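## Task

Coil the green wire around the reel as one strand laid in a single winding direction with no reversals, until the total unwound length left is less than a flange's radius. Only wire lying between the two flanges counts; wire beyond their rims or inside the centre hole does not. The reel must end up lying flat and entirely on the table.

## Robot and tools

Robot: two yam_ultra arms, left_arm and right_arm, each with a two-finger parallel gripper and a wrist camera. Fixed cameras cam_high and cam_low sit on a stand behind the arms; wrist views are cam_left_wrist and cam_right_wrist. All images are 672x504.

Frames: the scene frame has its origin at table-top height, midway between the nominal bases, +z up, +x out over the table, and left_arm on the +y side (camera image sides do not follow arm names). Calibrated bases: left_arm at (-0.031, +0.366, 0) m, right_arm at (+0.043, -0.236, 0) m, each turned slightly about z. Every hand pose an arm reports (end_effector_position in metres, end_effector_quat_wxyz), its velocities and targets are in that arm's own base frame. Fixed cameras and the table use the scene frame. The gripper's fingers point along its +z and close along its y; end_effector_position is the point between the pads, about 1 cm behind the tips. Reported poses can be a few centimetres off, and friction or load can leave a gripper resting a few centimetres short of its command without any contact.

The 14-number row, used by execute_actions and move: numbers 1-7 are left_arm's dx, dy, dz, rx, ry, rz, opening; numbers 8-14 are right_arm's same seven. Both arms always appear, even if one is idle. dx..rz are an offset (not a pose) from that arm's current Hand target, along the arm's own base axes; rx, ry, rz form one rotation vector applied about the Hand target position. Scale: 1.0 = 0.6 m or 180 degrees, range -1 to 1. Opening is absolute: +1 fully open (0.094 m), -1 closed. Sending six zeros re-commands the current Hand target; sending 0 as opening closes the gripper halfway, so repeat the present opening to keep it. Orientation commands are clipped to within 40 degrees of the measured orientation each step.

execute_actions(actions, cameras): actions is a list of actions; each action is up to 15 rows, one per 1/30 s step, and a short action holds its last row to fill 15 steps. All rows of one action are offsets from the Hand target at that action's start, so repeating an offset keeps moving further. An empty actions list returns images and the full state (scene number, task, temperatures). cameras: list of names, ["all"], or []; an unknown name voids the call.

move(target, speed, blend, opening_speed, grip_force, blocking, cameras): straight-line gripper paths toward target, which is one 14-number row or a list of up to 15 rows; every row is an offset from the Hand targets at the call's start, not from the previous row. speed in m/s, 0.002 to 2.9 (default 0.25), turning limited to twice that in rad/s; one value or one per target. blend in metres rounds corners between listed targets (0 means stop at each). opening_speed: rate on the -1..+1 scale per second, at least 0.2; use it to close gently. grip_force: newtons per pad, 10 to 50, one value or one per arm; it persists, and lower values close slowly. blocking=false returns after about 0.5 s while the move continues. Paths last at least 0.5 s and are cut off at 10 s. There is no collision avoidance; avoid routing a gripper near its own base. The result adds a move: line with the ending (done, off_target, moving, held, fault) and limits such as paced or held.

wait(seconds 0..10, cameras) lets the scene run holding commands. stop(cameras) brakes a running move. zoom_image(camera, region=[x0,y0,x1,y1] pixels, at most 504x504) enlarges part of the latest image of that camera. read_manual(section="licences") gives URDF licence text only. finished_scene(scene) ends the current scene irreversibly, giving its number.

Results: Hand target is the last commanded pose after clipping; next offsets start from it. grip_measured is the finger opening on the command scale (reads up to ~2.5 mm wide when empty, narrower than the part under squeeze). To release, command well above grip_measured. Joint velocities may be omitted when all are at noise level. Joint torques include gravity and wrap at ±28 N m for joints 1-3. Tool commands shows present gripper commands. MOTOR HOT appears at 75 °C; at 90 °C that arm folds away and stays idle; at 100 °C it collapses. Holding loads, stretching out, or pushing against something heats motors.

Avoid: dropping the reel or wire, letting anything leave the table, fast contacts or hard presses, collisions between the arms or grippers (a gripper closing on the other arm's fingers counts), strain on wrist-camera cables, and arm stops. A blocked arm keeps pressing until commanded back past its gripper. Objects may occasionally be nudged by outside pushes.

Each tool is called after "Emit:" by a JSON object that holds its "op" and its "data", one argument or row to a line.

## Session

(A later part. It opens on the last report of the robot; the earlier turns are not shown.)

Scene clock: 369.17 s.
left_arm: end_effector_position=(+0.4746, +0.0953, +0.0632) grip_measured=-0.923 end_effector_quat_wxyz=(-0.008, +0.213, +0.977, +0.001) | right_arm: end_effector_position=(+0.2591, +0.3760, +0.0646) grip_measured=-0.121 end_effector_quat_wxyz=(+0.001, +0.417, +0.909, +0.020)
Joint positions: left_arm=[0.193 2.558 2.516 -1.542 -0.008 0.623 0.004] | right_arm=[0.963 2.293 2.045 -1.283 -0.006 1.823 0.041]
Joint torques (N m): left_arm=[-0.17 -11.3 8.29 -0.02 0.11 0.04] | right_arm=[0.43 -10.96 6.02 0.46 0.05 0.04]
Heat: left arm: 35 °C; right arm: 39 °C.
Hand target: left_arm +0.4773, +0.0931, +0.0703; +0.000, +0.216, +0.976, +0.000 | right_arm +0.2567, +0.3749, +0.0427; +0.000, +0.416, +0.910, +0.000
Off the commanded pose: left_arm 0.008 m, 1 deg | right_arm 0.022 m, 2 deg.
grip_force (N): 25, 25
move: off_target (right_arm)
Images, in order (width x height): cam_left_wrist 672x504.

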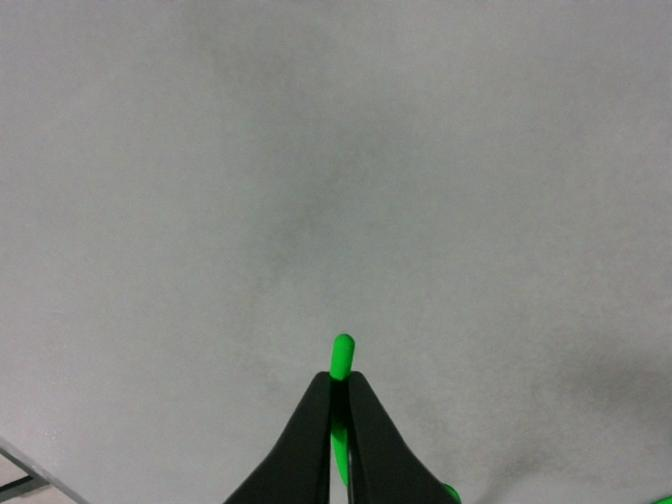

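Emit:
{"op": "move", "data": {
  "target": [
    [-0.15,0.08,0.05,0,0,0.32,-0.93,0,0,0,0,0,0,-0.1],
    [-0.31,0.17,0.04,0,0,0.635,-0.93,0,0,0,0,0,0,-0.1]
  ],
  "speed": 0.15,
  "blend": [0.03,0],
  "cameras": ["cam_left_wrist","cam_high"]
}}

Scene clock: 377.40 s.
left_arm: end_effector_position=(+0.2909, +0.1924, +0.0832) grip_measured=-0.923 end_effector_quat_wxyz=(+0.020, +0.698, -0.716, -0.004) | right_arm: end_effector_position=(+0.2591, +0.3760, +0.0646) grip_measured=-0.121 end_effector_quat_wxyz=(+0.001, +0.417, +0.909, +0.020)
Joint positions: left_arm=[0.581 1.916 1.542 -1.238 -0.001 -0.963 0.004] | right_arm=[0.963 2.293 2.045 -1.283 -0.006 1.823 0.041]
Joint torques (N m): left_arm=[0.51 -10.24 5.18 0.11 0 -0.07] | right_arm=[0.39 -10.86 6.01 0.45 0.04 -0.01]
Motor temperatures (°C): left_arm=[27 37 32 23 23 24 25] | right_arm=[22 38 27 27 23 24 24]
Heat: left arm: 37 °C; right arm: 38 °C.
Hand target: left_arm +0.2913, +0.1950, +0.0943; -0.001, +0.703, -0.711, +0.000 | right_arm +0.2567, +0.3749, +0.0427; +0.000, +0.416, +0.910, +0.000
Off the commanded pose: left_arm 0.011 m, 3 deg | right_arm 0.022 m, 2 deg.
grip_force (N): 25, 25
move: off_target (left_arm, right_arm)
Images, in order (width x height): cam_high 672x504, cam_left_wrist 672x504.

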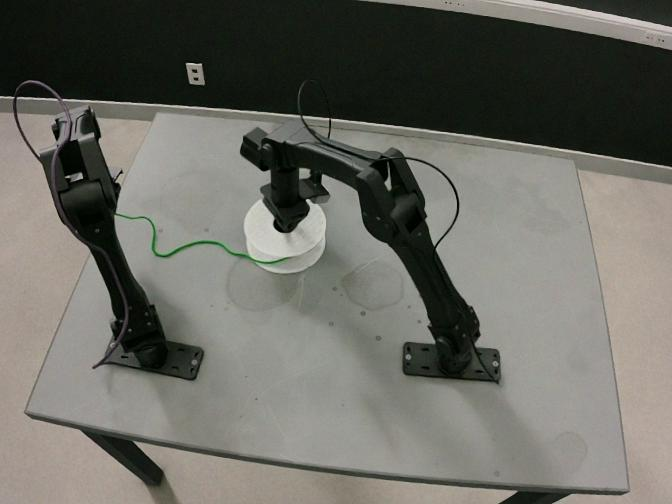

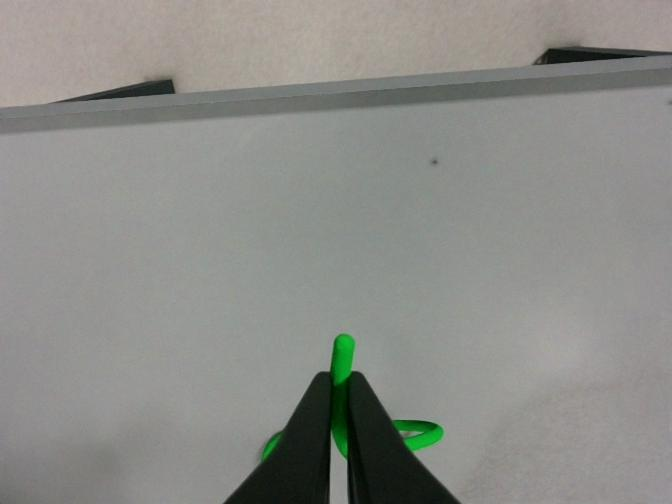

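Emit:
{"op": "move", "data": {
  "target": [
    [0,0.07,-0.02,0,0,0,-0.93,0,0,0,0,0,0,-0.1]
  ],
  "speed": 0.08,
  "cameras": ["cam_left_wrist","cam_high","cam_low"]
}}

Scene clock: 379.37 s.
left_arm: end_effector_position=(+0.2846, +0.2294, +0.0781) grip_measured=-0.923 end_effector_quat_wxyz=(+0.014, +0.704, -0.710, -0.001) | right_arm: end_effector_position=(+0.2591, +0.3760, +0.0646) grip_measured=-0.121 end_effector_quat_wxyz=(+0.001, +0.417, +0.909, +0.020)
Joint positions: left_arm=[0.676 1.97 1.597 -1.225 0 -0.886 0.004] | right_arm=[0.963 2.293 2.045 -1.283 -0.006 1.823 0.041]
Joint torques (N m): left_arm=[0.35 -7.2 8.61 0.14 -0.02 0.07] | right_arm=[0.42 -11.02 5.98 0.46 0.05 0.02]
Heat: left arm: 36 °C; right arm: 38 °C.
Hand target: left_arm +0.2913, +0.2370, +0.0822; +0.000, +0.703, -0.711, +0.000 | right_arm +0.2567, +0.3749, +0.0427; +0.000, +0.416, +0.910, +0.000
Off the commanded pose: left_arm 0.011 m, 2 deg | right_arm 0.022 m, 2 deg.
grip_force (N): 25, 25
move: off_target (left_arm, right_arm)
Images, in order (width x height): cam_high 672x504, cam_low 672x504, cam_left_wrist 672x504.

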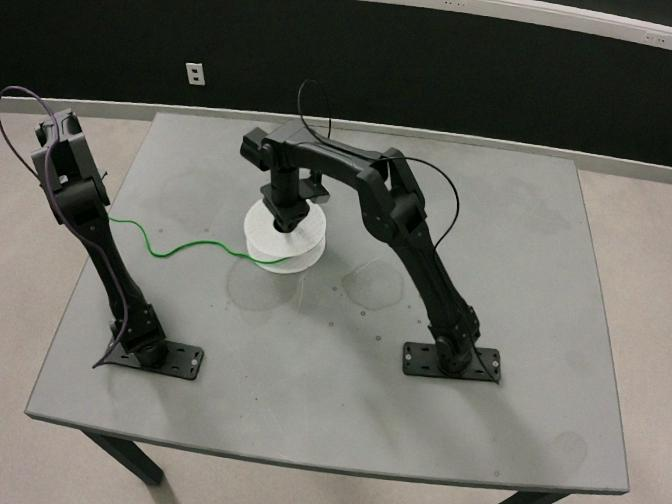

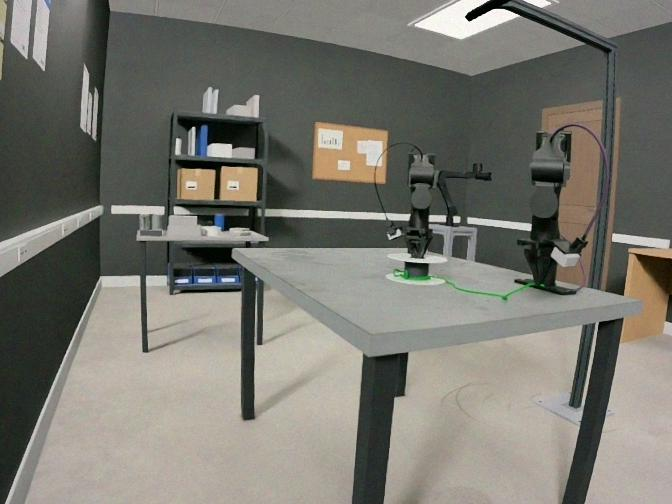

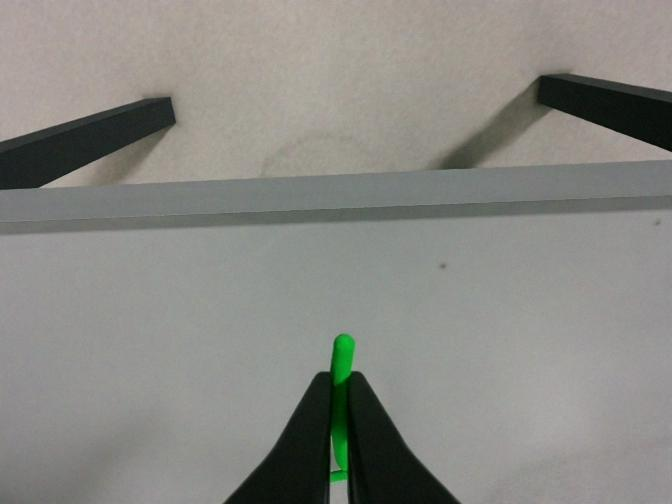

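Emit:
{"op": "move", "data": {
  "target": [
    [0,0.01,0.05,0,0,0,-0.93,0,0,0,0,0,0.22,-0.1]
  ],
  "speed": 0.3,
  "cameras": ["cam_high","cam_right_wrist"]
}}

Emit:
{"op": "zoom_image", "data": {
  "camera": "cam_high",
  "region": [130, 160, 350, 300]
}}

Scene clock: 382.77 s.
left_arm: end_effector_position=(+0.2901, +0.2373, +0.1094) grip_measured=-0.923 end_effector_quat_wxyz=(+0.003, +0.702, -0.712, +0.000) | right_arm: end_effector_position=(+0.2591, +0.3767, +0.0651) grip_measured=-0.118 end_effector_quat_wxyz=(+0.007, +0.100, +0.995, +0.021)
Joint positions: left_arm=[0.683 1.976 1.731 -1.331 0.001 -0.873 0.004] | right_arm=[0.963 2.293 2.047 -1.282 -0.008 1.164 0.041]
Joint torques (N m): left_arm=[0.8 -7.09 8.51 0 -0.02 0.07] | right_arm=[0.5 -10.91 5.79 0.45 0.05 -0.32]
Heat: left arm: 36 °C; right arm: 38 °C.
Hand target: left_arm +0.2914, +0.2430, +0.1123; -0.001, +0.703, -0.711, +0.000 | right_arm +0.2567, +0.3749, +0.0427; +0.000, +0.083, +0.997, +0.000
Off the commanded pose: left_arm 0.006 m, 0 deg | right_arm 0.023 m, 3 deg.
grip_force (N): 25, 25
move: off_target (right_arm)
Images, in order (width x height): cam_high 672x504, cam_right_wrist 672x504.

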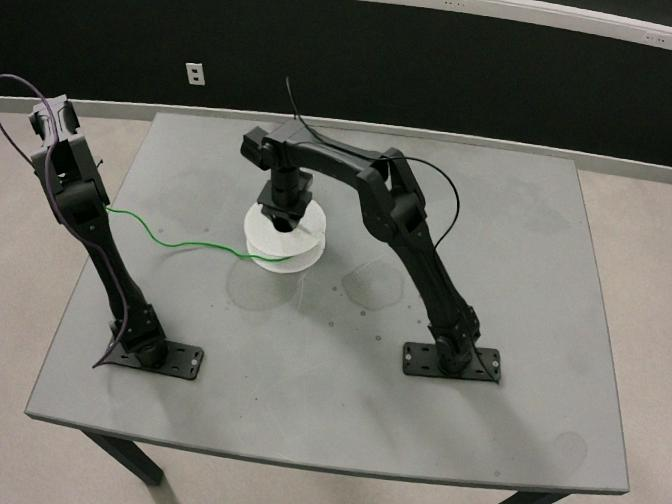

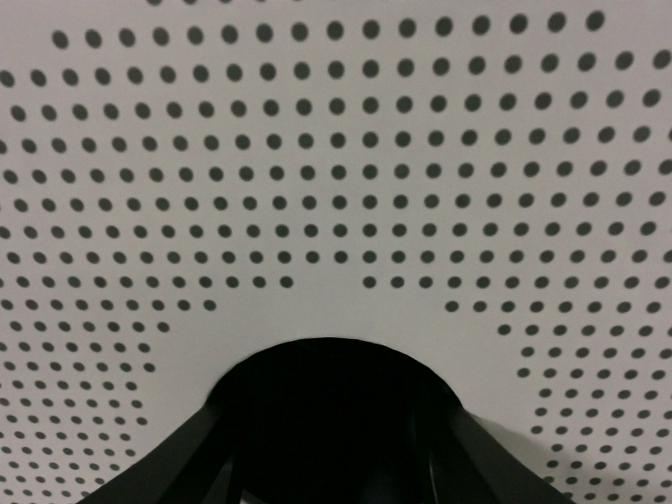

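Scaled by 2.291 from the camera's 672x504 image, which has a finer 960x720 frame.

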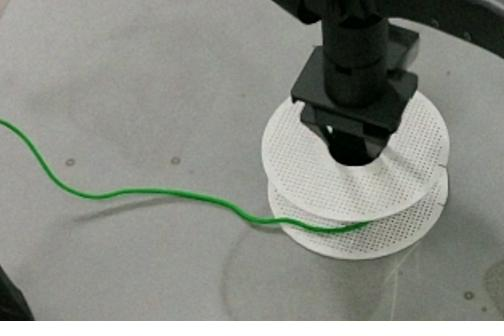

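Emit:
{"op": "move", "data": {
  "target": [
    [0,0.0,0.0,0,0,0,-0.93,0,0,0,0,0,0.2,-0.1],
    [0,-0.1,0.0,0,0,0,-0.93,0,0,0,0,0,0.72,-0.1]
  ],
  "speed": 0.3,
  "blend": [0.02,0],
  "cameras": ["cam_high","cam_right_wrist","cam_left_wrist"]
}}

Emit:
{"op": "zoom_image", "data": {
  "camera": "cam_high",
  "region": [130, 160, 350, 300]
}}

Scene clock: 388.57 s.
left_arm: end_effector_position=(+0.2885, +0.1836, +0.1016) grip_measured=-0.923 end_effector_quat_wxyz=(+0.022, +0.702, -0.711, -0.003) | right_arm: end_effector_position=(+0.2611, +0.3801, +0.0666) grip_measured=-0.109 end_effector_quat_wxyz=(-0.030, +0.856, -0.516, -0.003)
Joint positions: left_arm=[0.565 1.885 1.574 -1.304 0.003 -0.992 0.004] | right_arm=[0.963 2.29 2.048 -1.268 -0.01 -1.093 0.042]
Joint torques (N m): left_arm=[-0.62 -9.99 5.23 0.16 -0.04 -0.08] | right_arm=[0.44 -10.88 5.59 0.37 0.07 -0.4]
Heat: left arm: 36 °C; right arm: 38 °C.
Hand target: left_arm +0.2914, +0.1830, +0.1123; -0.001, +0.703, -0.711, +0.000 | right_arm +0.2566, +0.3748, +0.0426; +0.000, +0.866, -0.499, +0.000
Off the commanded pose: left_arm 0.011 m, 3 deg | right_arm 0.025 m, 4 deg.
grip_force (N): 25, 25
move: off_target (left_arm, right_arm)
Images, in order (width x height): cam_high 672x504, cam_left_wrist 672x504, cam_right_wrist 672x504.

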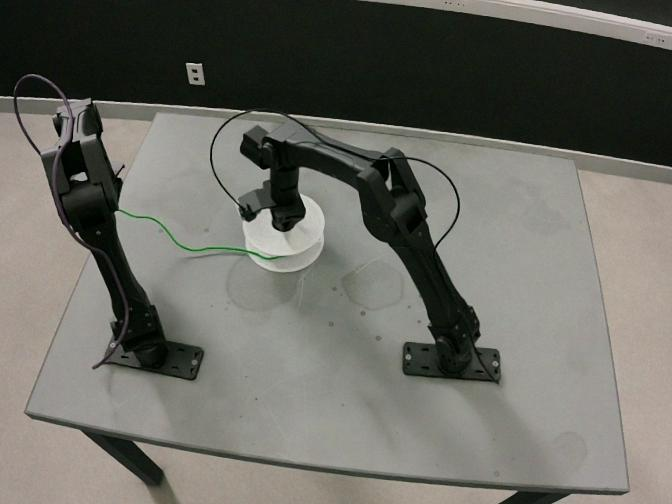

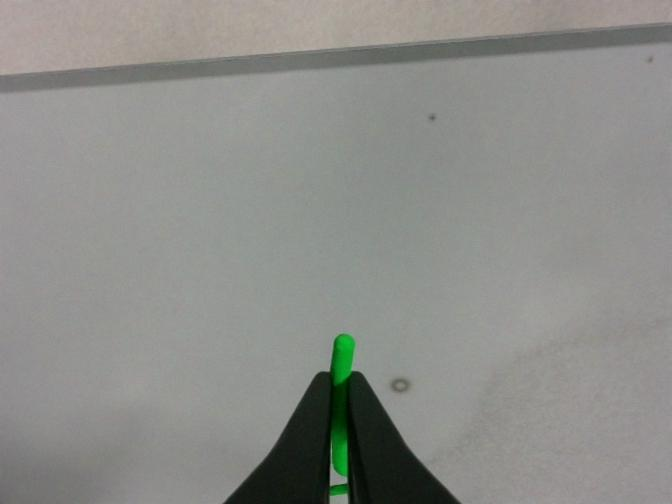

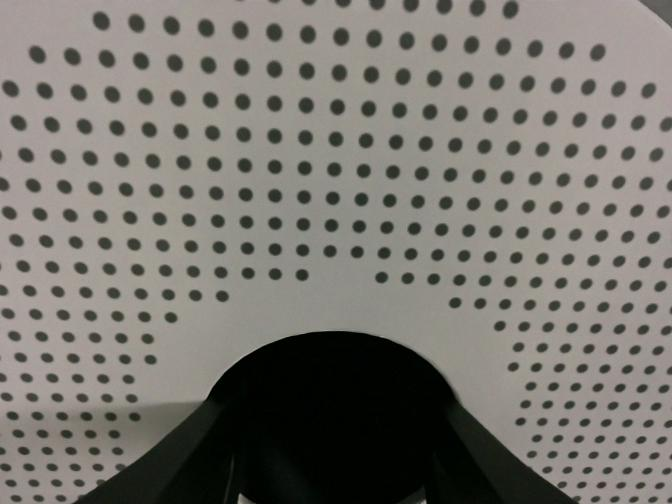

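Scaled by 2.291 from the camera's 672x504 image, which has a finer 960x720 frame.

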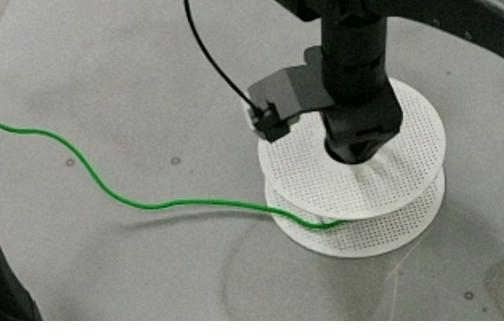

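Emit:
{"op": "move", "data": {
  "target": [
    [0,0.07,0.0,0,0,0,-0.93,0,0,0,0,0,0,-0.1]
  ],
  "speed": 0.05,
  "cameras": ["cam_high"]
}}

Emit:
{"op": "zoom_image", "data": {
  "camera": "cam_high",
  "region": [130, 160, 350, 300]
}}

Scene clock: 390.83 s.
left_arm: end_effector_position=(+0.2894, +0.2195, +0.1086) grip_measured=-0.923 end_effector_quat_wxyz=(+0.004, +0.703, -0.711, +0.001) | right_arm: end_effector_position=(+0.2611, +0.3801, +0.0666) grip_measured=-0.109 end_effector_quat_wxyz=(-0.030, +0.856, -0.516, -0.003)
Joint positions: left_arm=[0.648 1.932 1.666 -1.313 0.003 -0.912 0.004] | right_arm=[0.963 2.29 2.048 -1.268 -0.01 -1.093 0.042]
Joint torques (N m): left_arm=[0.66 -6.87 8.54 -0.01 -0.05 0.05] | right_arm=[0.44 -10.8 5.64 0.37 0.04 -0.39]
Heat: left arm: 36 °C; right arm: 38 °C.
Hand target: left_arm +0.2913, +0.2250, +0.1123; +0.000, +0.703, -0.711, +0.000 | right_arm +0.2566, +0.3748, +0.0426; +0.000, +0.866, -0.499, +0.000
Off the commanded pose: left_arm 0.007 m, 1 deg | right_arm 0.025 m, 4 deg.
grip_force (N): 25, 25
move: off_target (right_arm)
Images, in order (width x height): cam_high 672x504.

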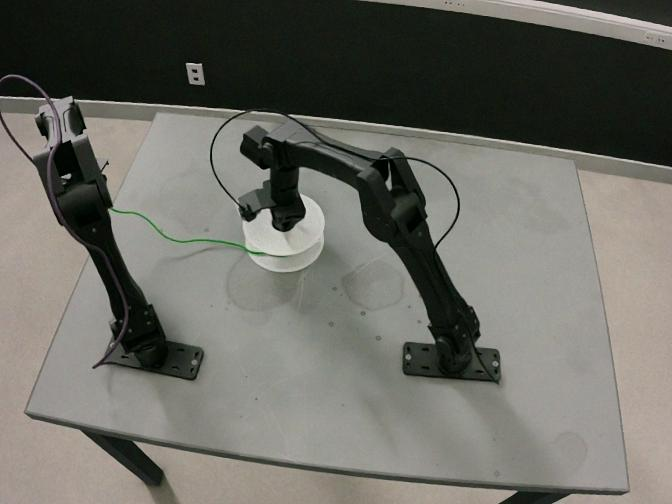

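Scaled by 2.291 from the camera's 672x504 image, which has a finer 960x720 frame.

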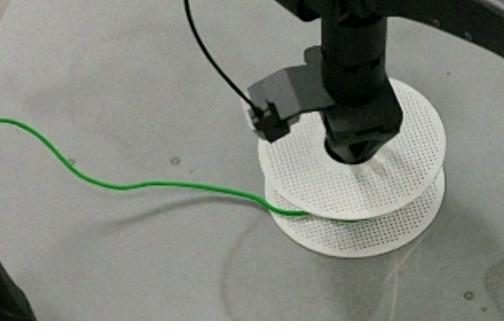

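Emit:
{"op": "move", "data": {
  "target": [
    [0,0,0,0,0,0,-0.93,0,0,0,0,0,0,-0.85],
    [0,0,0,0,0,0,-0.93,0,0,0.108,0,0,0,-0.85],
    [0,-0.03,0,0,0,0,-0.93,0,0,0.108,0,0,-0.47,-0.85],
    [0,-0.03,0,0,0,0,-0.93,0,0,0.108,0,0,-0.94,-0.85]
  ],
  "speed": 0.4,
  "blend": [0,0.01,0.02,0],
  "cameras": ["cam_right_wrist","cam_high"]
}}

Scene clock: 405.00 s.
left_arm: end_effector_position=(+0.2899, +0.2086, +0.1029) grip_measured=-0.923 end_effector_quat_wxyz=(+0.016, +0.703, -0.711, -0.001) | right_arm: end_effector_position=(+0.2581, +0.3745, +0.1121) grip_measured=-0.848 end_effector_quat_wxyz=(-0.001, +0.414, +0.910, +0.012)
Joint positions: left_arm=[0.623 1.932 1.642 -1.313 0.003 -0.936 0.004] | right_arm=[0.963 2.336 2.31 -1.522 -0.006 1.817 0.007]
Joint torques (N m): left_arm=[-0.64 -9.92 5.27 0.12 -0.04 -0.08] | right_arm=[0.44 -12.23 9.35 0.05 0.02 0.1]
Heat: left arm: 36 °C; right arm: 38 °C.
Hand target: left_arm +0.2914, +0.2070, +0.1123; -0.001, +0.703, -0.711, +0.000 | right_arm +0.2566, +0.3749, +0.1075; +0.000, +0.416, +0.910, +0.000
Off the commanded pose: left_arm 0.010 m, 2 deg | right_arm 0.005 m, 1 deg.
grip_force (N): 25, 25
move: done
Images, in order (width x height): cam_high 672x504, cam_right_wrist 672x504.

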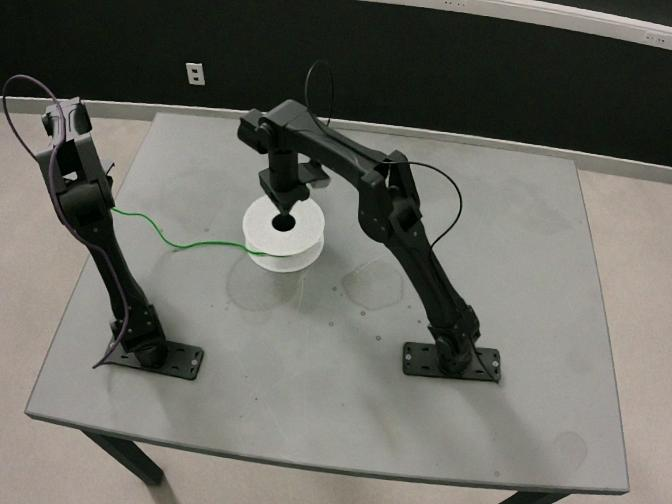

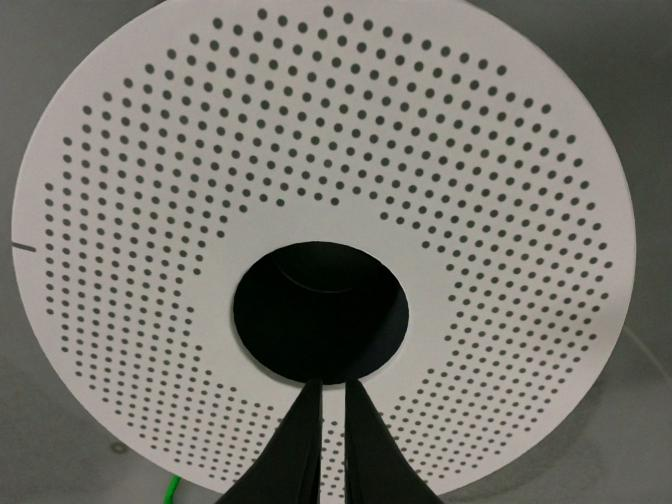

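Emit:
{"op": "move", "data": {
  "target": [
    [0,0,0.0,0,0,0,-0.93,0.006,0.005,-0.112,0,0,0,-0.85],
    [0,0,0.0,0,0,0,-0.93,0.006,0.005,-0.108,0,0,0,-0.1]
  ],
  "speed": 0.12,
  "opening_speed": 0.6
}}

Emit:
{"op": "move", "data": {
  "target": [
    [0,-0.1,0,0,0,0,-0.93,0,0,0,0,0,0.45,-0.1],
    [0,-0.21,0,0,0,0,-0.93,0,0,0,0,0,0.94,-0.1]
  ],
  "speed": 0.3,
  "blend": [0.02,0],
  "cameras": ["cam_high","cam_right_wrist"]
}}

Emit:
{"op": "zoom_image", "data": {
  "camera": "cam_high",
  "region": [130, 160, 350, 300]
}}

Scene clock: 409.63 s.
left_arm: end_effector_position=(+0.2899, +0.2086, +0.1029) grip_measured=-0.923 end_effector_quat_wxyz=(+0.016, +0.703, -0.711, -0.001) | right_arm: end_effector_position=(+0.2618, +0.3798, +0.0644) grip_measured=-0.121 end_effector_quat_wxyz=(+0.001, +0.415, +0.910, +0.021)
Joint positions: left_arm=[0.623 1.932 1.642 -1.313 0.003 -0.936 0.004] | right_arm=[0.963 2.315 2.082 -1.297 -0.006 1.819 0.041]
Joint torques (N m): left_arm=[-0.62 -9.92 5.26 0.11 -0.04 -0.08] | right_arm=[0.2 -11.12 5.86 0.44 0.02 0.03]
Heat: left arm: 37 °C; right arm: 39 °C.
Hand target: left_arm +0.2914, +0.2070, +0.1123; -0.001, +0.703, -0.711, +0.000 | right_arm +0.2602, +0.3778, +0.0426; +0.000, +0.416, +0.909, +0.000
Off the commanded pose: left_arm 0.010 m, 2 deg | right_arm 0.022 m, 2 deg.
grip_force (N): 25, 25
move: off_target (right_arm)

Scene clock: 415.33 s.
left_arm: end_effector_position=(+0.2898, +0.0819, +0.1044) grip_measured=-0.923 end_effector_quat_wxyz=(+0.017, +0.702, -0.712, -0.007) | right_arm: end_effector_position=(+0.2634, +0.3834, +0.0666) grip_measured=-0.109 end_effector_quat_wxyz=(-0.030, +0.857, -0.514, -0.003)
Joint positions: left_arm=[0.274 1.721 1.383 -1.269 0.003 -1.282 0.004] | right_arm=[0.963 2.312 2.086 -1.285 -0.01 -1.097 0.042]
Joint torques (N m): left_arm=[-0.55 -8.39 5.22 0.15 -0.05 -0.08] | right_arm=[0.16 -10.92 5.7 0.36 0.07 -0.38]
Heat: left arm: 37 °C; right arm: 39 °C.
Hand target: left_arm +0.2913, +0.0810, +0.1122; +0.000, +0.703, -0.711, +0.000 | right_arm +0.2601, +0.3778, +0.0425; +0.000, +0.866, -0.499, +0.000
Off the commanded pose: left_arm 0.008 m, 2 deg | right_arm 0.025 m, 4 deg.
grip_force (N): 25, 25
move: off_target (right_arm)
Images, in order (width x height): cam_high 672x504, cam_right_wrist 672x504.

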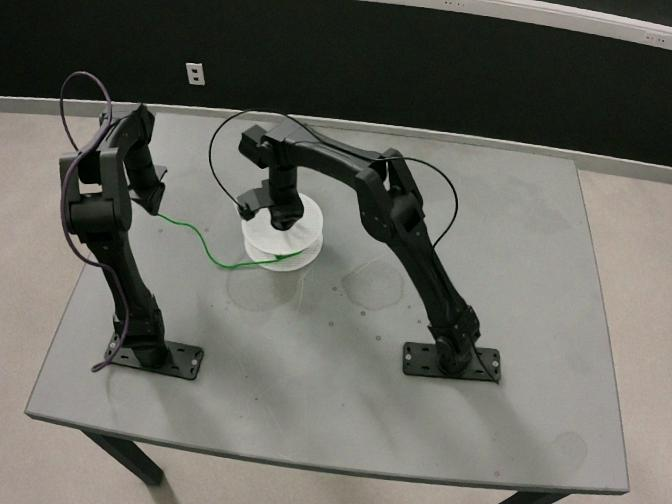

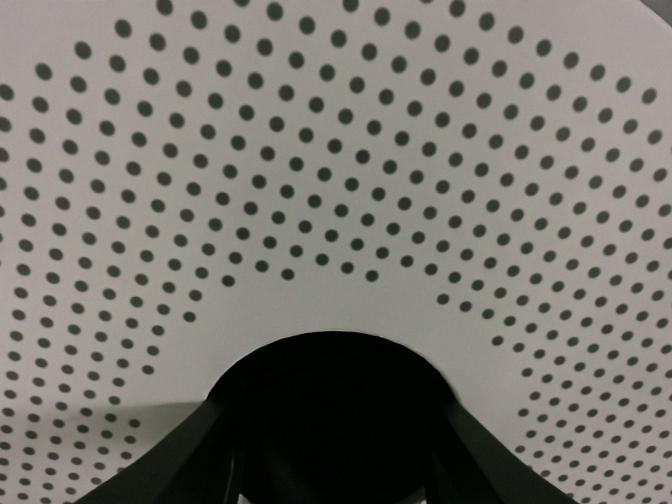

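Scaled by 2.291 from the camera's 672x504 image, which has a finer 960x720 frame.

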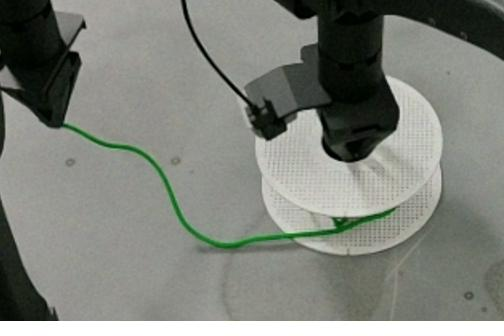

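Emit:
{"op": "zoom_image", "data": {
  "camera": "cam_high",
  "region": [230, 220, 330, 280]
}}

Scaled by 5.040 from the camera's 672x504 image, which has a finer 960x720 frame.

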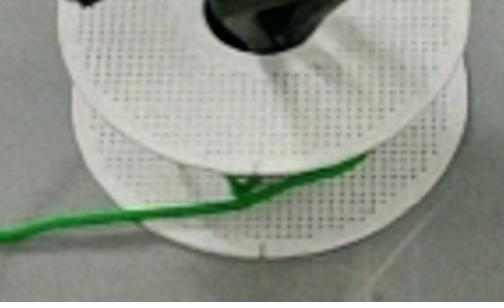

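Emit:
{"op": "move", "data": {
  "target": [
    [0,0.06,-0.04,0,0,0,-0.93,0,0,0,0,0,0,-0.1]
  ],
  "speed": 0.05,
  "cameras": ["cam_high"]
}}

Emit:
{"op": "zoom_image", "data": {
  "camera": "cam_high",
  "region": [150, 180, 330, 280]
}}

Scene clock: 422.80 s.
left_arm: end_effector_position=(+0.2912, +0.1139, +0.0919) grip_measured=-0.923 end_effector_quat_wxyz=(+0.000, +0.703, -0.711, +0.002) | right_arm: end_effector_position=(+0.2634, +0.3834, +0.0666) grip_measured=-0.109 end_effector_quat_wxyz=(-0.030, +0.857, -0.514, -0.003)
Joint positions: left_arm=[0.372 1.734 1.348 -1.183 0.003 -1.188 0.004] | right_arm=[0.963 2.312 2.086 -1.285 -0.01 -1.097 0.042]
Joint torques (N m): left_arm=[0.53 -5.5 5.34 0.25 -0.06 0.03] | right_arm=[0.18 -10.96 5.7 0.36 0.09 -0.38]
Heat: left arm: 36 °C; right arm: 39 °C.
Hand target: left_arm +0.2914, +0.1170, +0.0883; -0.001, +0.703, -0.711, +0.000 | right_arm +0.2601, +0.3778, +0.0425; +0.000, +0.866, -0.499, +0.000
Off the commanded pose: left_arm 0.005 m, 0 deg | right_arm 0.025 m, 4 deg.
grip_force (N): 25, 25
move: off_target (right_arm)
Images, in order (width x height): cam_high 672x504.

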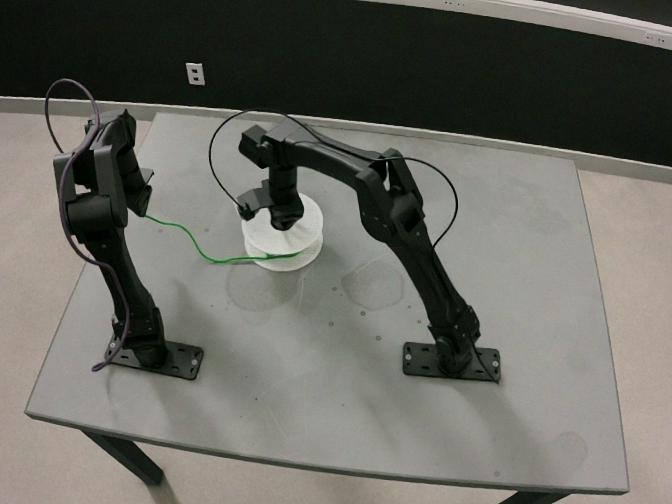

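Scaled by 2.800 from the camera's 672x504 image, which has a finer 960x720 frame.

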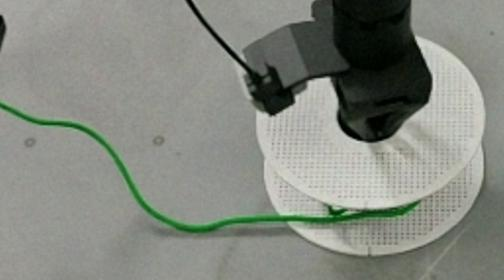

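Emit:
{"op": "move", "data": {
  "target": [
    [0,0,0,0,0,0,-0.93,0,0,0,0,0,0,-0.85],
    [0,0,0,0,0,0,-0.93,-0.005,-0.005,0.108,0,0,0,-0.85],
    [0,0,0,0,0,0,-0.93,-0.005,-0.005,0.108,0,0,-0.47,-0.85],
    [0,0,0,0,0,0,-0.93,-0.005,-0.005,0.108,0,0,-0.94,-0.85]
  ],
  "speed": 0.4,
  "blend": [0,0.01,0.02,0],
  "cameras": ["cam_right_wrist"]
}}

Scene clock: 431.23 s.
left_arm: end_effector_position=(+0.2913, +0.1139, +0.0919) grip_measured=-0.923 end_effector_quat_wxyz=(+0.000, +0.703, -0.711, +0.002) | right_arm: end_effector_position=(+0.2581, +0.3747, +0.1128) grip_measured=-0.848 end_effector_quat_wxyz=(-0.001, +0.414, +0.910, +0.013)
Joint positions: left_arm=[0.372 1.734 1.348 -1.183 0.003 -1.187 0.004] | right_arm=[0.963 2.335 2.311 -1.522 -0.007 1.816 0.007]
Joint torques (N m): left_arm=[0.57 -5.5 5.34 0.24 -0.06 0.07] | right_arm=[0.35 -12.08 9.36 0.04 0.05 0.09]
Heat: left arm: 35 °C; right arm: 40 °C.
Hand target: left_arm +0.2914, +0.1170, +0.0883; -0.001, +0.703, -0.711, +0.000 | right_arm +0.2571, +0.3748, +0.1074; +0.000, +0.416, +0.909, +0.000
Off the commanded pose: left_arm 0.005 m, 0 deg | right_arm 0.006 m, 1 deg.
grip_force (N): 25, 25
move: done
Images, in order (width x height): cam_right_wrist 672x504.

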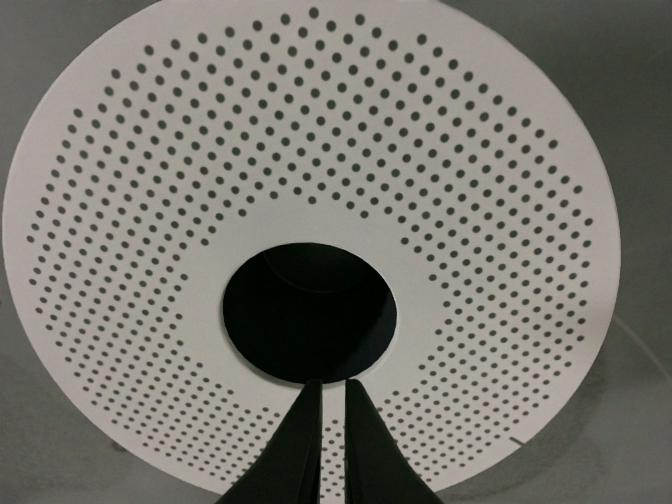

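Emit:
{"op": "move", "data": {
  "target": [
    [0,0,0.0,0,0,0,-0.93,0.01,0.009,-0.112,0,0,0,-0.85],
    [0,0,0.0,0,0,0,-0.93,0.01,0.009,-0.108,0,0,0,-0.1]
  ],
  "speed": 0.12,
  "opening_speed": 0.6
}}

Emit:
{"op": "move", "data": {
  "target": [
    [0,0,0,0,0,0,-0.93,0,0,0,0,0,0.45,-0.1],
    [0,-0.06,0,0,0,0,-0.93,0,0,0,0,0,0.94,-0.1]
  ],
  "speed": 0.3,
  "blend": [0.02,0],
  "cameras": ["cam_high","cam_right_wrist"]
}}

Emit:
{"op": "zoom_image", "data": {
  "camera": "cam_high",
  "region": [150, 180, 330, 280]
}}

Scene clock: 435.80 s.
left_arm: end_effector_position=(+0.2913, +0.1139, +0.0919) grip_measured=-0.923 end_effector_quat_wxyz=(+0.000, +0.703, -0.711, +0.002) | right_arm: end_effector_position=(+0.2638, +0.3829, +0.0645) grip_measured=-0.121 end_effector_quat_wxyz=(+0.001, +0.414, +0.910, +0.022)
Joint positions: left_arm=[0.372 1.734 1.348 -1.183 0.003 -1.187 0.004] | right_arm=[0.963 2.333 2.113 -1.308 -0.007 1.817 0.041]
Joint torques (N m): left_arm=[0.57 -5.48 5.34 0.24 -0.06 0.07] | right_arm=[-0.02 -11.23 5.91 0.44 0.04 0.03]
Heat: left arm: 35 °C; right arm: 40 °C.
Hand target: left_arm +0.2914, +0.1170, +0.0883; -0.001, +0.703, -0.711, +0.000 | right_arm +0.2632, +0.3803, +0.0426; +0.000, +0.416, +0.909, +0.000
Off the commanded pose: left_arm 0.005 m, 0 deg | right_arm 0.022 m, 2 deg.
grip_force (N): 25, 25
move: off_target (right_arm)

Scene clock: 441.57 s.
left_arm: end_effector_position=(+0.2891, +0.0821, +0.0800) grip_measured=-0.923 end_effector_quat_wxyz=(+0.018, +0.702, -0.712, -0.008) | right_arm: end_effector_position=(+0.2656, +0.3867, +0.0668) grip_measured=-0.109 end_effector_quat_wxyz=(-0.031, +0.858, -0.513, -0.003)
Joint positions: left_arm=[0.275 1.734 1.299 -1.175 0.003 -1.282 0.004] | right_arm=[0.963 2.331 2.119 -1.298 -0.01 -1.102 0.042]
Joint torques (N m): left_arm=[-0.62 -8.57 5.16 0.15 -0.05 -0.08] | right_arm=[-0.12 -11.03 5.94 0.33 0.06 -0.35]
Heat: left arm: 35 °C; right arm: 40 °C.
Hand target: left_arm +0.2914, +0.0811, +0.0884; -0.001, +0.703, -0.711, +0.000 | right_arm +0.2632, +0.3802, +0.0426; +0.000, +0.866, -0.499, +0.000
Off the commanded pose: left_arm 0.009 m, 2 deg | right_arm 0.025 m, 4 deg.
grip_force (N): 25, 25
move: off_target (right_arm)
Images, in order (width x height): cam_high 672x504, cam_right_wrist 672x504.

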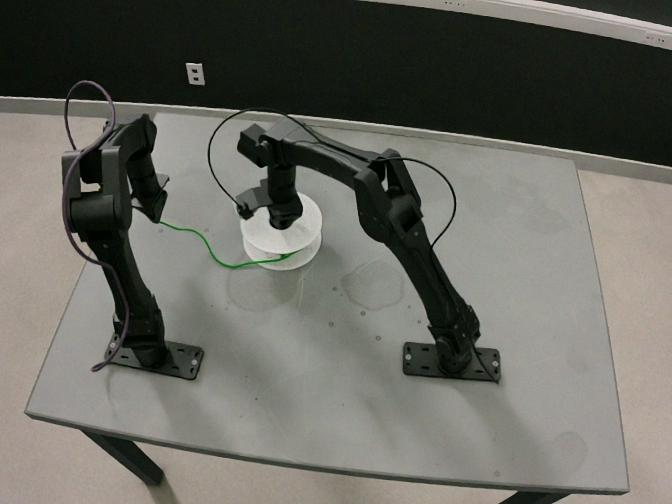

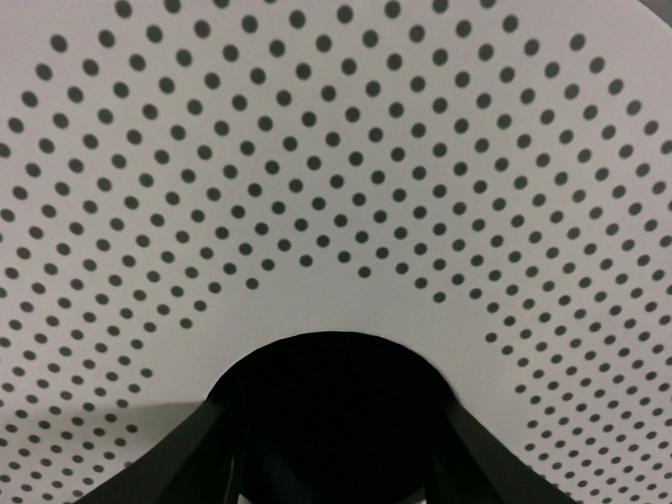

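Scaled by 2.800 from the camera's 672x504 image, which has a finer 960x720 frame.

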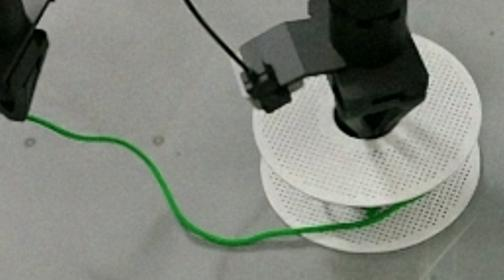

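Emit:
{"op": "move", "data": {
  "target": [
    [0,0,0,0,0,0,-0.93,0,0,0,0,0,0,-0.85],
    [0,0,0,0,0,0,-0.93,-0.005,-0.005,0.12,0,0,0,-0.85],
    [0,0,0,0,0,0,-0.93,-0.21,-0.25,0.15,0,0,-0.389,-0.5]
  ],
  "speed": 0.25,
  "blend": [0,0.01,0]
}}

Emit:
{"op": "move", "data": {
  "target": [
    [0,0,0,0,0,0,-0.93,0,0,-0.07,0.192,-0.161,0,-0.5]
  ],
  "speed": 0.25,
  "cameras": ["cam_high","cam_right_wrist"]
}}

Scene clock: 451.37 s.
left_arm: end_effector_position=(+0.2891, +0.0821, +0.0800) grip_measured=-0.923 end_effector_quat_wxyz=(+0.018, +0.702, -0.712, -0.008) | right_arm: end_effector_position=(+0.1387, +0.2314, +0.1309) grip_measured=-0.502 end_effector_quat_wxyz=(-0.009, -0.423, +0.906, -0.001)
Joint positions: left_arm=[0.275 1.734 1.299 -1.175 0.003 -1.282 0.004] | right_arm=[1.022 1.577 1.333 -1.342 -0.008 0.148 0.023]
Joint torques (N m): left_arm=[-0.64 -8.58 5.14 0.15 -0.05 -0.08] | right_arm=[0.59 -9.25 6.01 0.28 0.05 0.09]
Heat: left arm: 36 °C; right arm: 40 °C.
Hand target: left_arm +0.2914, +0.0811, +0.0884; -0.001, +0.703, -0.711, +0.000 | right_arm +0.1372, +0.2302, +0.1326; +0.000, -0.423, +0.906, +0.000
Off the commanded pose: left_arm 0.009 m, 2 deg | right_arm 0.003 m, 1 deg.
grip_force (N): 25, 25
move: done

Scene clock: 453.87 s.
left_arm: end_effector_position=(+0.2891, +0.0821, +0.0800) grip_measured=-0.923 end_effector_quat_wxyz=(+0.018, +0.702, -0.712, -0.008) | right_arm: end_effector_position=(+0.1368, +0.2323, +0.0930) grip_measured=-0.502 end_effector_quat_wxyz=(+0.343, -0.394, +0.836, +0.166)
Joint positions: left_arm=[0.275 1.734 1.299 -1.175 0.003 -1.282 0.004] | right_arm=[1.161 0.867 0.435 -0.377 0.189 0.204 0.023]
Joint torques (N m): left_arm=[-0.64 -8.59 5.15 0.15 -0.05 -0.08] | right_arm=[0.59 -2.45 7.05 1.68 0.22 0.06]
Heat: left arm: 36 °C; right arm: 39 °C.
Hand target: left_arm +0.2914, +0.0811, +0.0884; -0.001, +0.703, -0.711, +0.000 | right_arm +0.1372, +0.2302, +0.0905; +0.347, -0.391, +0.837, +0.162
Off the commanded pose: left_arm 0.009 m, 2 deg | right_arm 0.003 m, 1 deg.
grip_force (N): 25, 25
move: done
Images, in order (width x height): cam_high 672x504, cam_right_wrist 672x504.

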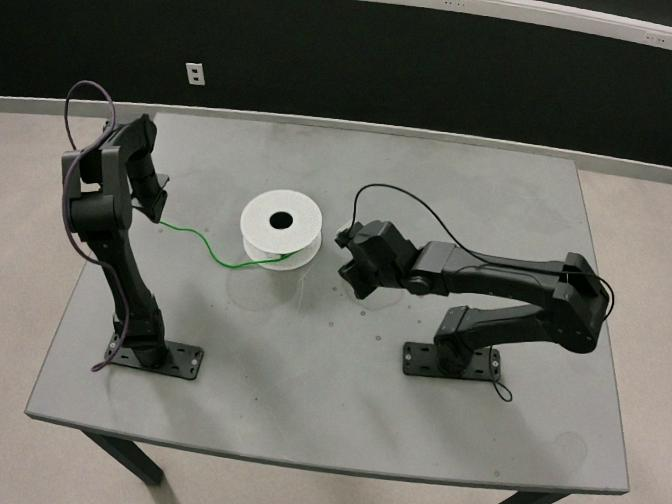

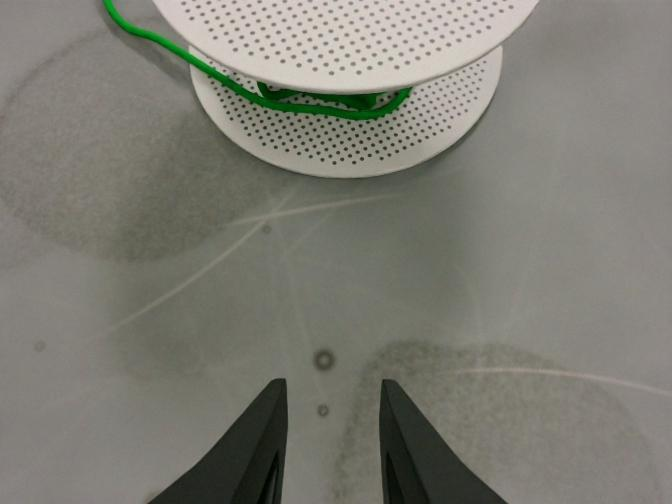

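Emit:
{"op": "zoom_image", "data": {
  "camera": "cam_right_wrist",
  "region": [190, 50, 480, 180]
}}

Scaled by 1.738 from the camera's 672x504 image, which has a finer 960x720 frame.

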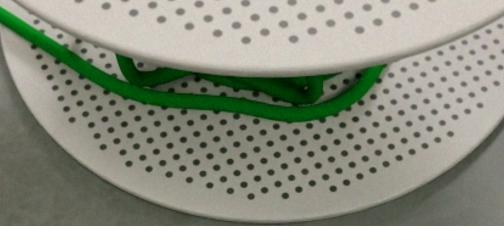

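Emit:
{"op": "move", "data": {
  "target": [
    [0,0,0,0,0,0,-0.93,-0.03,-0.04,-0.08,0.09,-0.075,0,-0.5]
  ],
  "speed": 0.2,
  "cameras": ["cam_right_wrist"]
}}

Emit:
{"op": "zoom_image", "data": {
  "camera": "cam_right_wrist",
  "region": [150, 0, 500, 200]
}}

Scene clock: 458.77 s.
left_arm: end_effector_position=(+0.2891, +0.0821, +0.0800) grip_measured=-0.923 end_effector_quat_wxyz=(+0.018, +0.702, -0.712, -0.008) | right_arm: end_effector_position=(+0.1180, +0.2088, +0.0460) grip_measured=-0.502 end_effector_quat_wxyz=(+0.448, -0.365, +0.792, +0.198)
Joint positions: left_arm=[0.275 1.734 1.299 -1.175 0.003 -1.282 0.004] | right_arm=[1.388 0.578 0.005 -0.045 0.454 0.287 0.023]
Joint torques (N m): left_arm=[-0.64 -8.58 5.18 0.16 -0.05 -0.09] | right_arm=[0.54 0.36 7.41 1.84 0.34 0.09]
Heat: left arm: 37 °C; right arm: 38 °C.
Hand target: left_arm +0.2914, +0.0811, +0.0884; -0.001, +0.703, -0.711, +0.000 | right_arm +0.1193, +0.2062, +0.0426; +0.495, -0.354, +0.759, +0.231
Off the commanded pose: left_arm 0.009 m, 2 deg | right_arm 0.004 m, 8 deg.
joint sent to its limit (right arm) — joint 3 (elbow), lower limit, where the elbow is as bent as it goes. The joint targets are off in orientation, not in position.
grip_force (N): 25, 25
move: off_target (right_arm)
Images, in order (width x height): cam_right_wrist 672x504.

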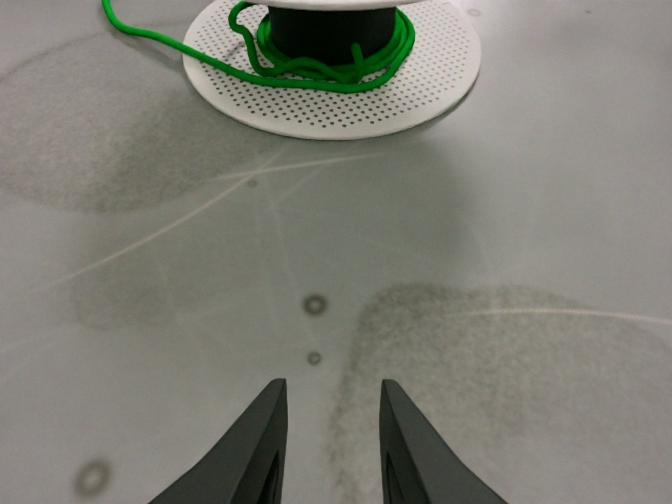

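Scaled by 1.440 from the camera's 672x504 image, which has a finer 960x720 frame.

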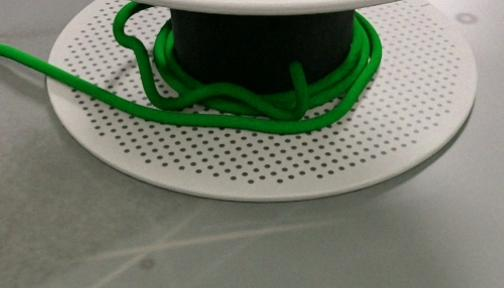

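Emit:
{"op": "move", "data": {
  "target": [
    [0,0,0,0,0,0,-0.93,0,0,0.16,0,0,0,-0.85]
  ],
  "speed": 0.25
}}

Scene clock: 462.50 s.
left_arm: end_effector_position=(+0.2891, +0.0821, +0.0800) grip_measured=-0.923 end_effector_quat_wxyz=(+0.018, +0.702, -0.712, -0.008) | right_arm: end_effector_position=(+0.1194, +0.2076, +0.1284) grip_measured=-0.848 end_effector_quat_wxyz=(+0.487, -0.358, +0.763, +0.228)
Joint positions: left_arm=[0.275 1.734 1.299 -1.175 0.003 -1.282 0.004] | right_arm=[1.381 0.336 0.221 -0.372 0.454 0.228 0.007]
Joint torques (N m): left_arm=[-0.64 -8.59 5.15 0.15 -0.05 -0.09] | right_arm=[0.57 -0.05 10.69 1.65 0.23 -0.03]
Heat: left arm: 37 °C; right arm: 38 °C.
Hand target: left_arm +0.2914, +0.0811, +0.0884; -0.001, +0.703, -0.711, +0.000 | right_arm +0.1192, +0.2063, +0.1387; +0.495, -0.354, +0.759, +0.232
Off the commanded pose: left_arm 0.009 m, 2 deg | right_arm 0.010 m, 1 deg.
grip_force (N): 25, 25
move: done

Emit:
{"op": "move", "data": {
  "target": [
    [0,0,0,0,0,0,-0.93,0.242,0.298,-0.01,0,0.414,-0.486,-0.85]
  ],
  "speed": 0.25,
  "cameras": ["cam_right_wrist","cam_high"]
}}

Scene clock: 469.13 s.
left_arm: end_effector_position=(+0.2891, +0.0821, +0.0800) grip_measured=-0.923 end_effector_quat_wxyz=(+0.018, +0.702, -0.712, -0.008) | right_arm: end_effector_position=(+0.2646, +0.3855, +0.1362) grip_measured=-0.848 end_effector_quat_wxyz=(+0.011, +0.417, +0.908, +0.044)
Joint positions: left_arm=[0.275 1.734 1.299 -1.175 0.003 -1.282 0.004] | right_arm=[0.97 2.353 2.435 -1.563 0.008 1.832 0.007]
Joint torques (N m): left_arm=[-0.65 -8.58 5.15 0.15 -0.05 -0.09] | right_arm=[-0.27 -12.52 9.2 0.2 -0.12 0.08]
Heat: left arm: 37 °C; right arm: 37 °C.
Hand target: left_arm +0.2914, +0.0811, +0.0884; -0.001, +0.703, -0.711, +0.000 | right_arm +0.2644, +0.3850, +0.1325; +0.000, +0.423, +0.906, +0.001
Off the commanded pose: left_arm 0.009 m, 2 deg | right_arm 0.004 m, 5 deg.
joint sent to its limit (right arm) — joint 4 (wrist pitch), lower limit. The joint targets are off in orientation, not in position.
grip_force (N): 25, 25
move: off_target (right_arm)
Images, in order (width x height): cam_high 672x504, cam_right_wrist 672x504.

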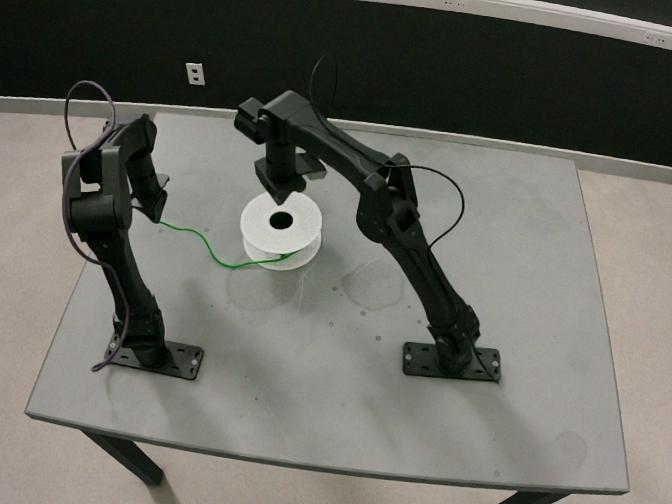

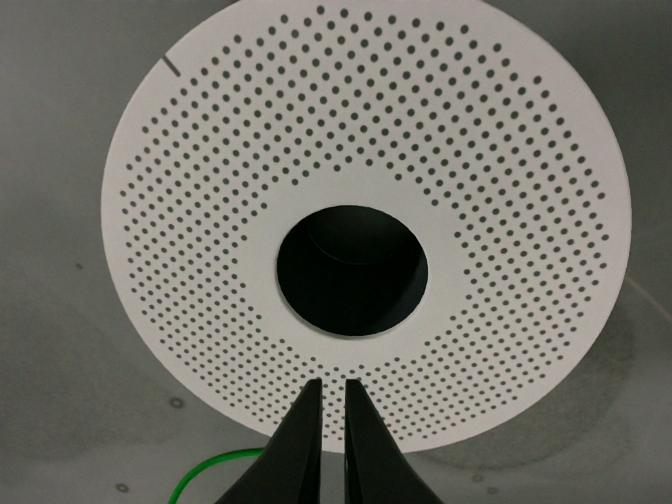

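Emit:
{"op": "move", "data": {
  "target": [
    [0,0,0.0,0,0,0,-0.93,-0.003,-0.009,-0.09,0,0,0,-0.85],
    [0,0,0.0,0,0,0,-0.93,-0.003,-0.009,-0.15,0,0,0,-0.85],
    [0,0,0.0,0,0,0,-0.93,-0.003,-0.009,-0.15,0,0,0,-0.1],
    [0,0.08,-0.03,0,0,0,-0.93,-0.003,-0.009,-0.15,0,0,0,-0.1]
  ],
  "speed": 0.12,
  "opening_speed": 0.6,
  "cameras": ["cam_right_wrist","cam_high"]
}}

Emit:
{"op": "zoom_image", "data": {
  "camera": "cam_high",
  "region": [150, 180, 330, 280]
}}

Scene clock: 475.23 s.
left_arm: end_effector_position=(+0.2876, +0.1253, +0.0704) grip_measured=-0.923 end_effector_quat_wxyz=(+0.007, +0.704, -0.710, +0.000) | right_arm: end_effector_position=(+0.2647, +0.3845, +0.0650) grip_measured=-0.120 end_effector_quat_wxyz=(+0.007, +0.420, +0.907, +0.026)
Joint positions: left_arm=[0.41 1.766 1.299 -1.116 0.005 -1.153 0.004] | right_arm=[0.967 2.328 2.107 -1.296 0.004 1.835 0.041]
Joint torques (N m): left_arm=[0.29 -5.78 6.41 0.22 -0.07 0.09] | right_arm=[-0.44 -11.29 5.93 0.39 -0.06 0.04]
Heat: left arm: 37 °C; right arm: 38 °C.
Hand target: left_arm +0.2914, +0.1290, +0.0703; -0.001, +0.703, -0.711, +0.000 | right_arm +0.2626, +0.3797, +0.0426; +0.000, +0.423, +0.906, +0.001
Off the commanded pose: left_arm 0.005 m, 1 deg | right_arm 0.023 m, 3 deg.
grip_force (N): 25, 25
move: off_target (right_arm)
Images, in order (width x height): cam_high 672x504, cam_right_wrist 672x504.

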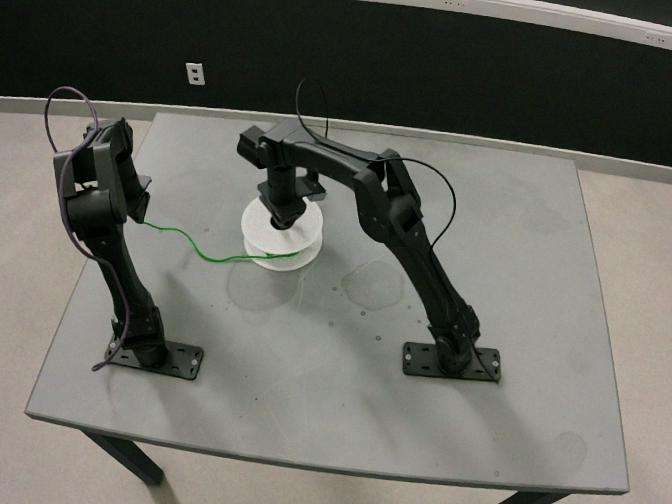

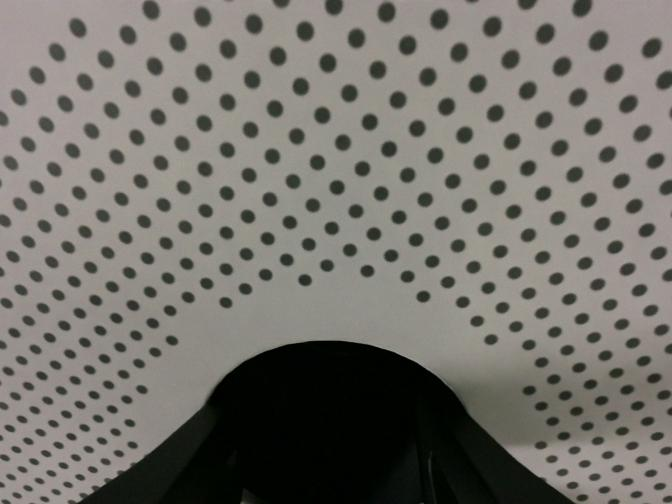

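Scaled by 2.800 from the camera's 672x504 image, which has a finer 960x720 frame.

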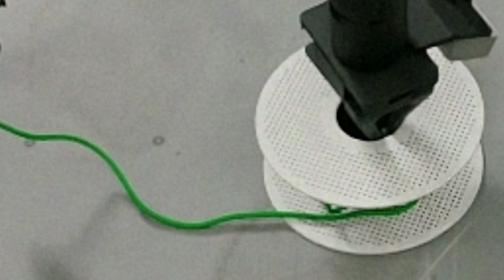

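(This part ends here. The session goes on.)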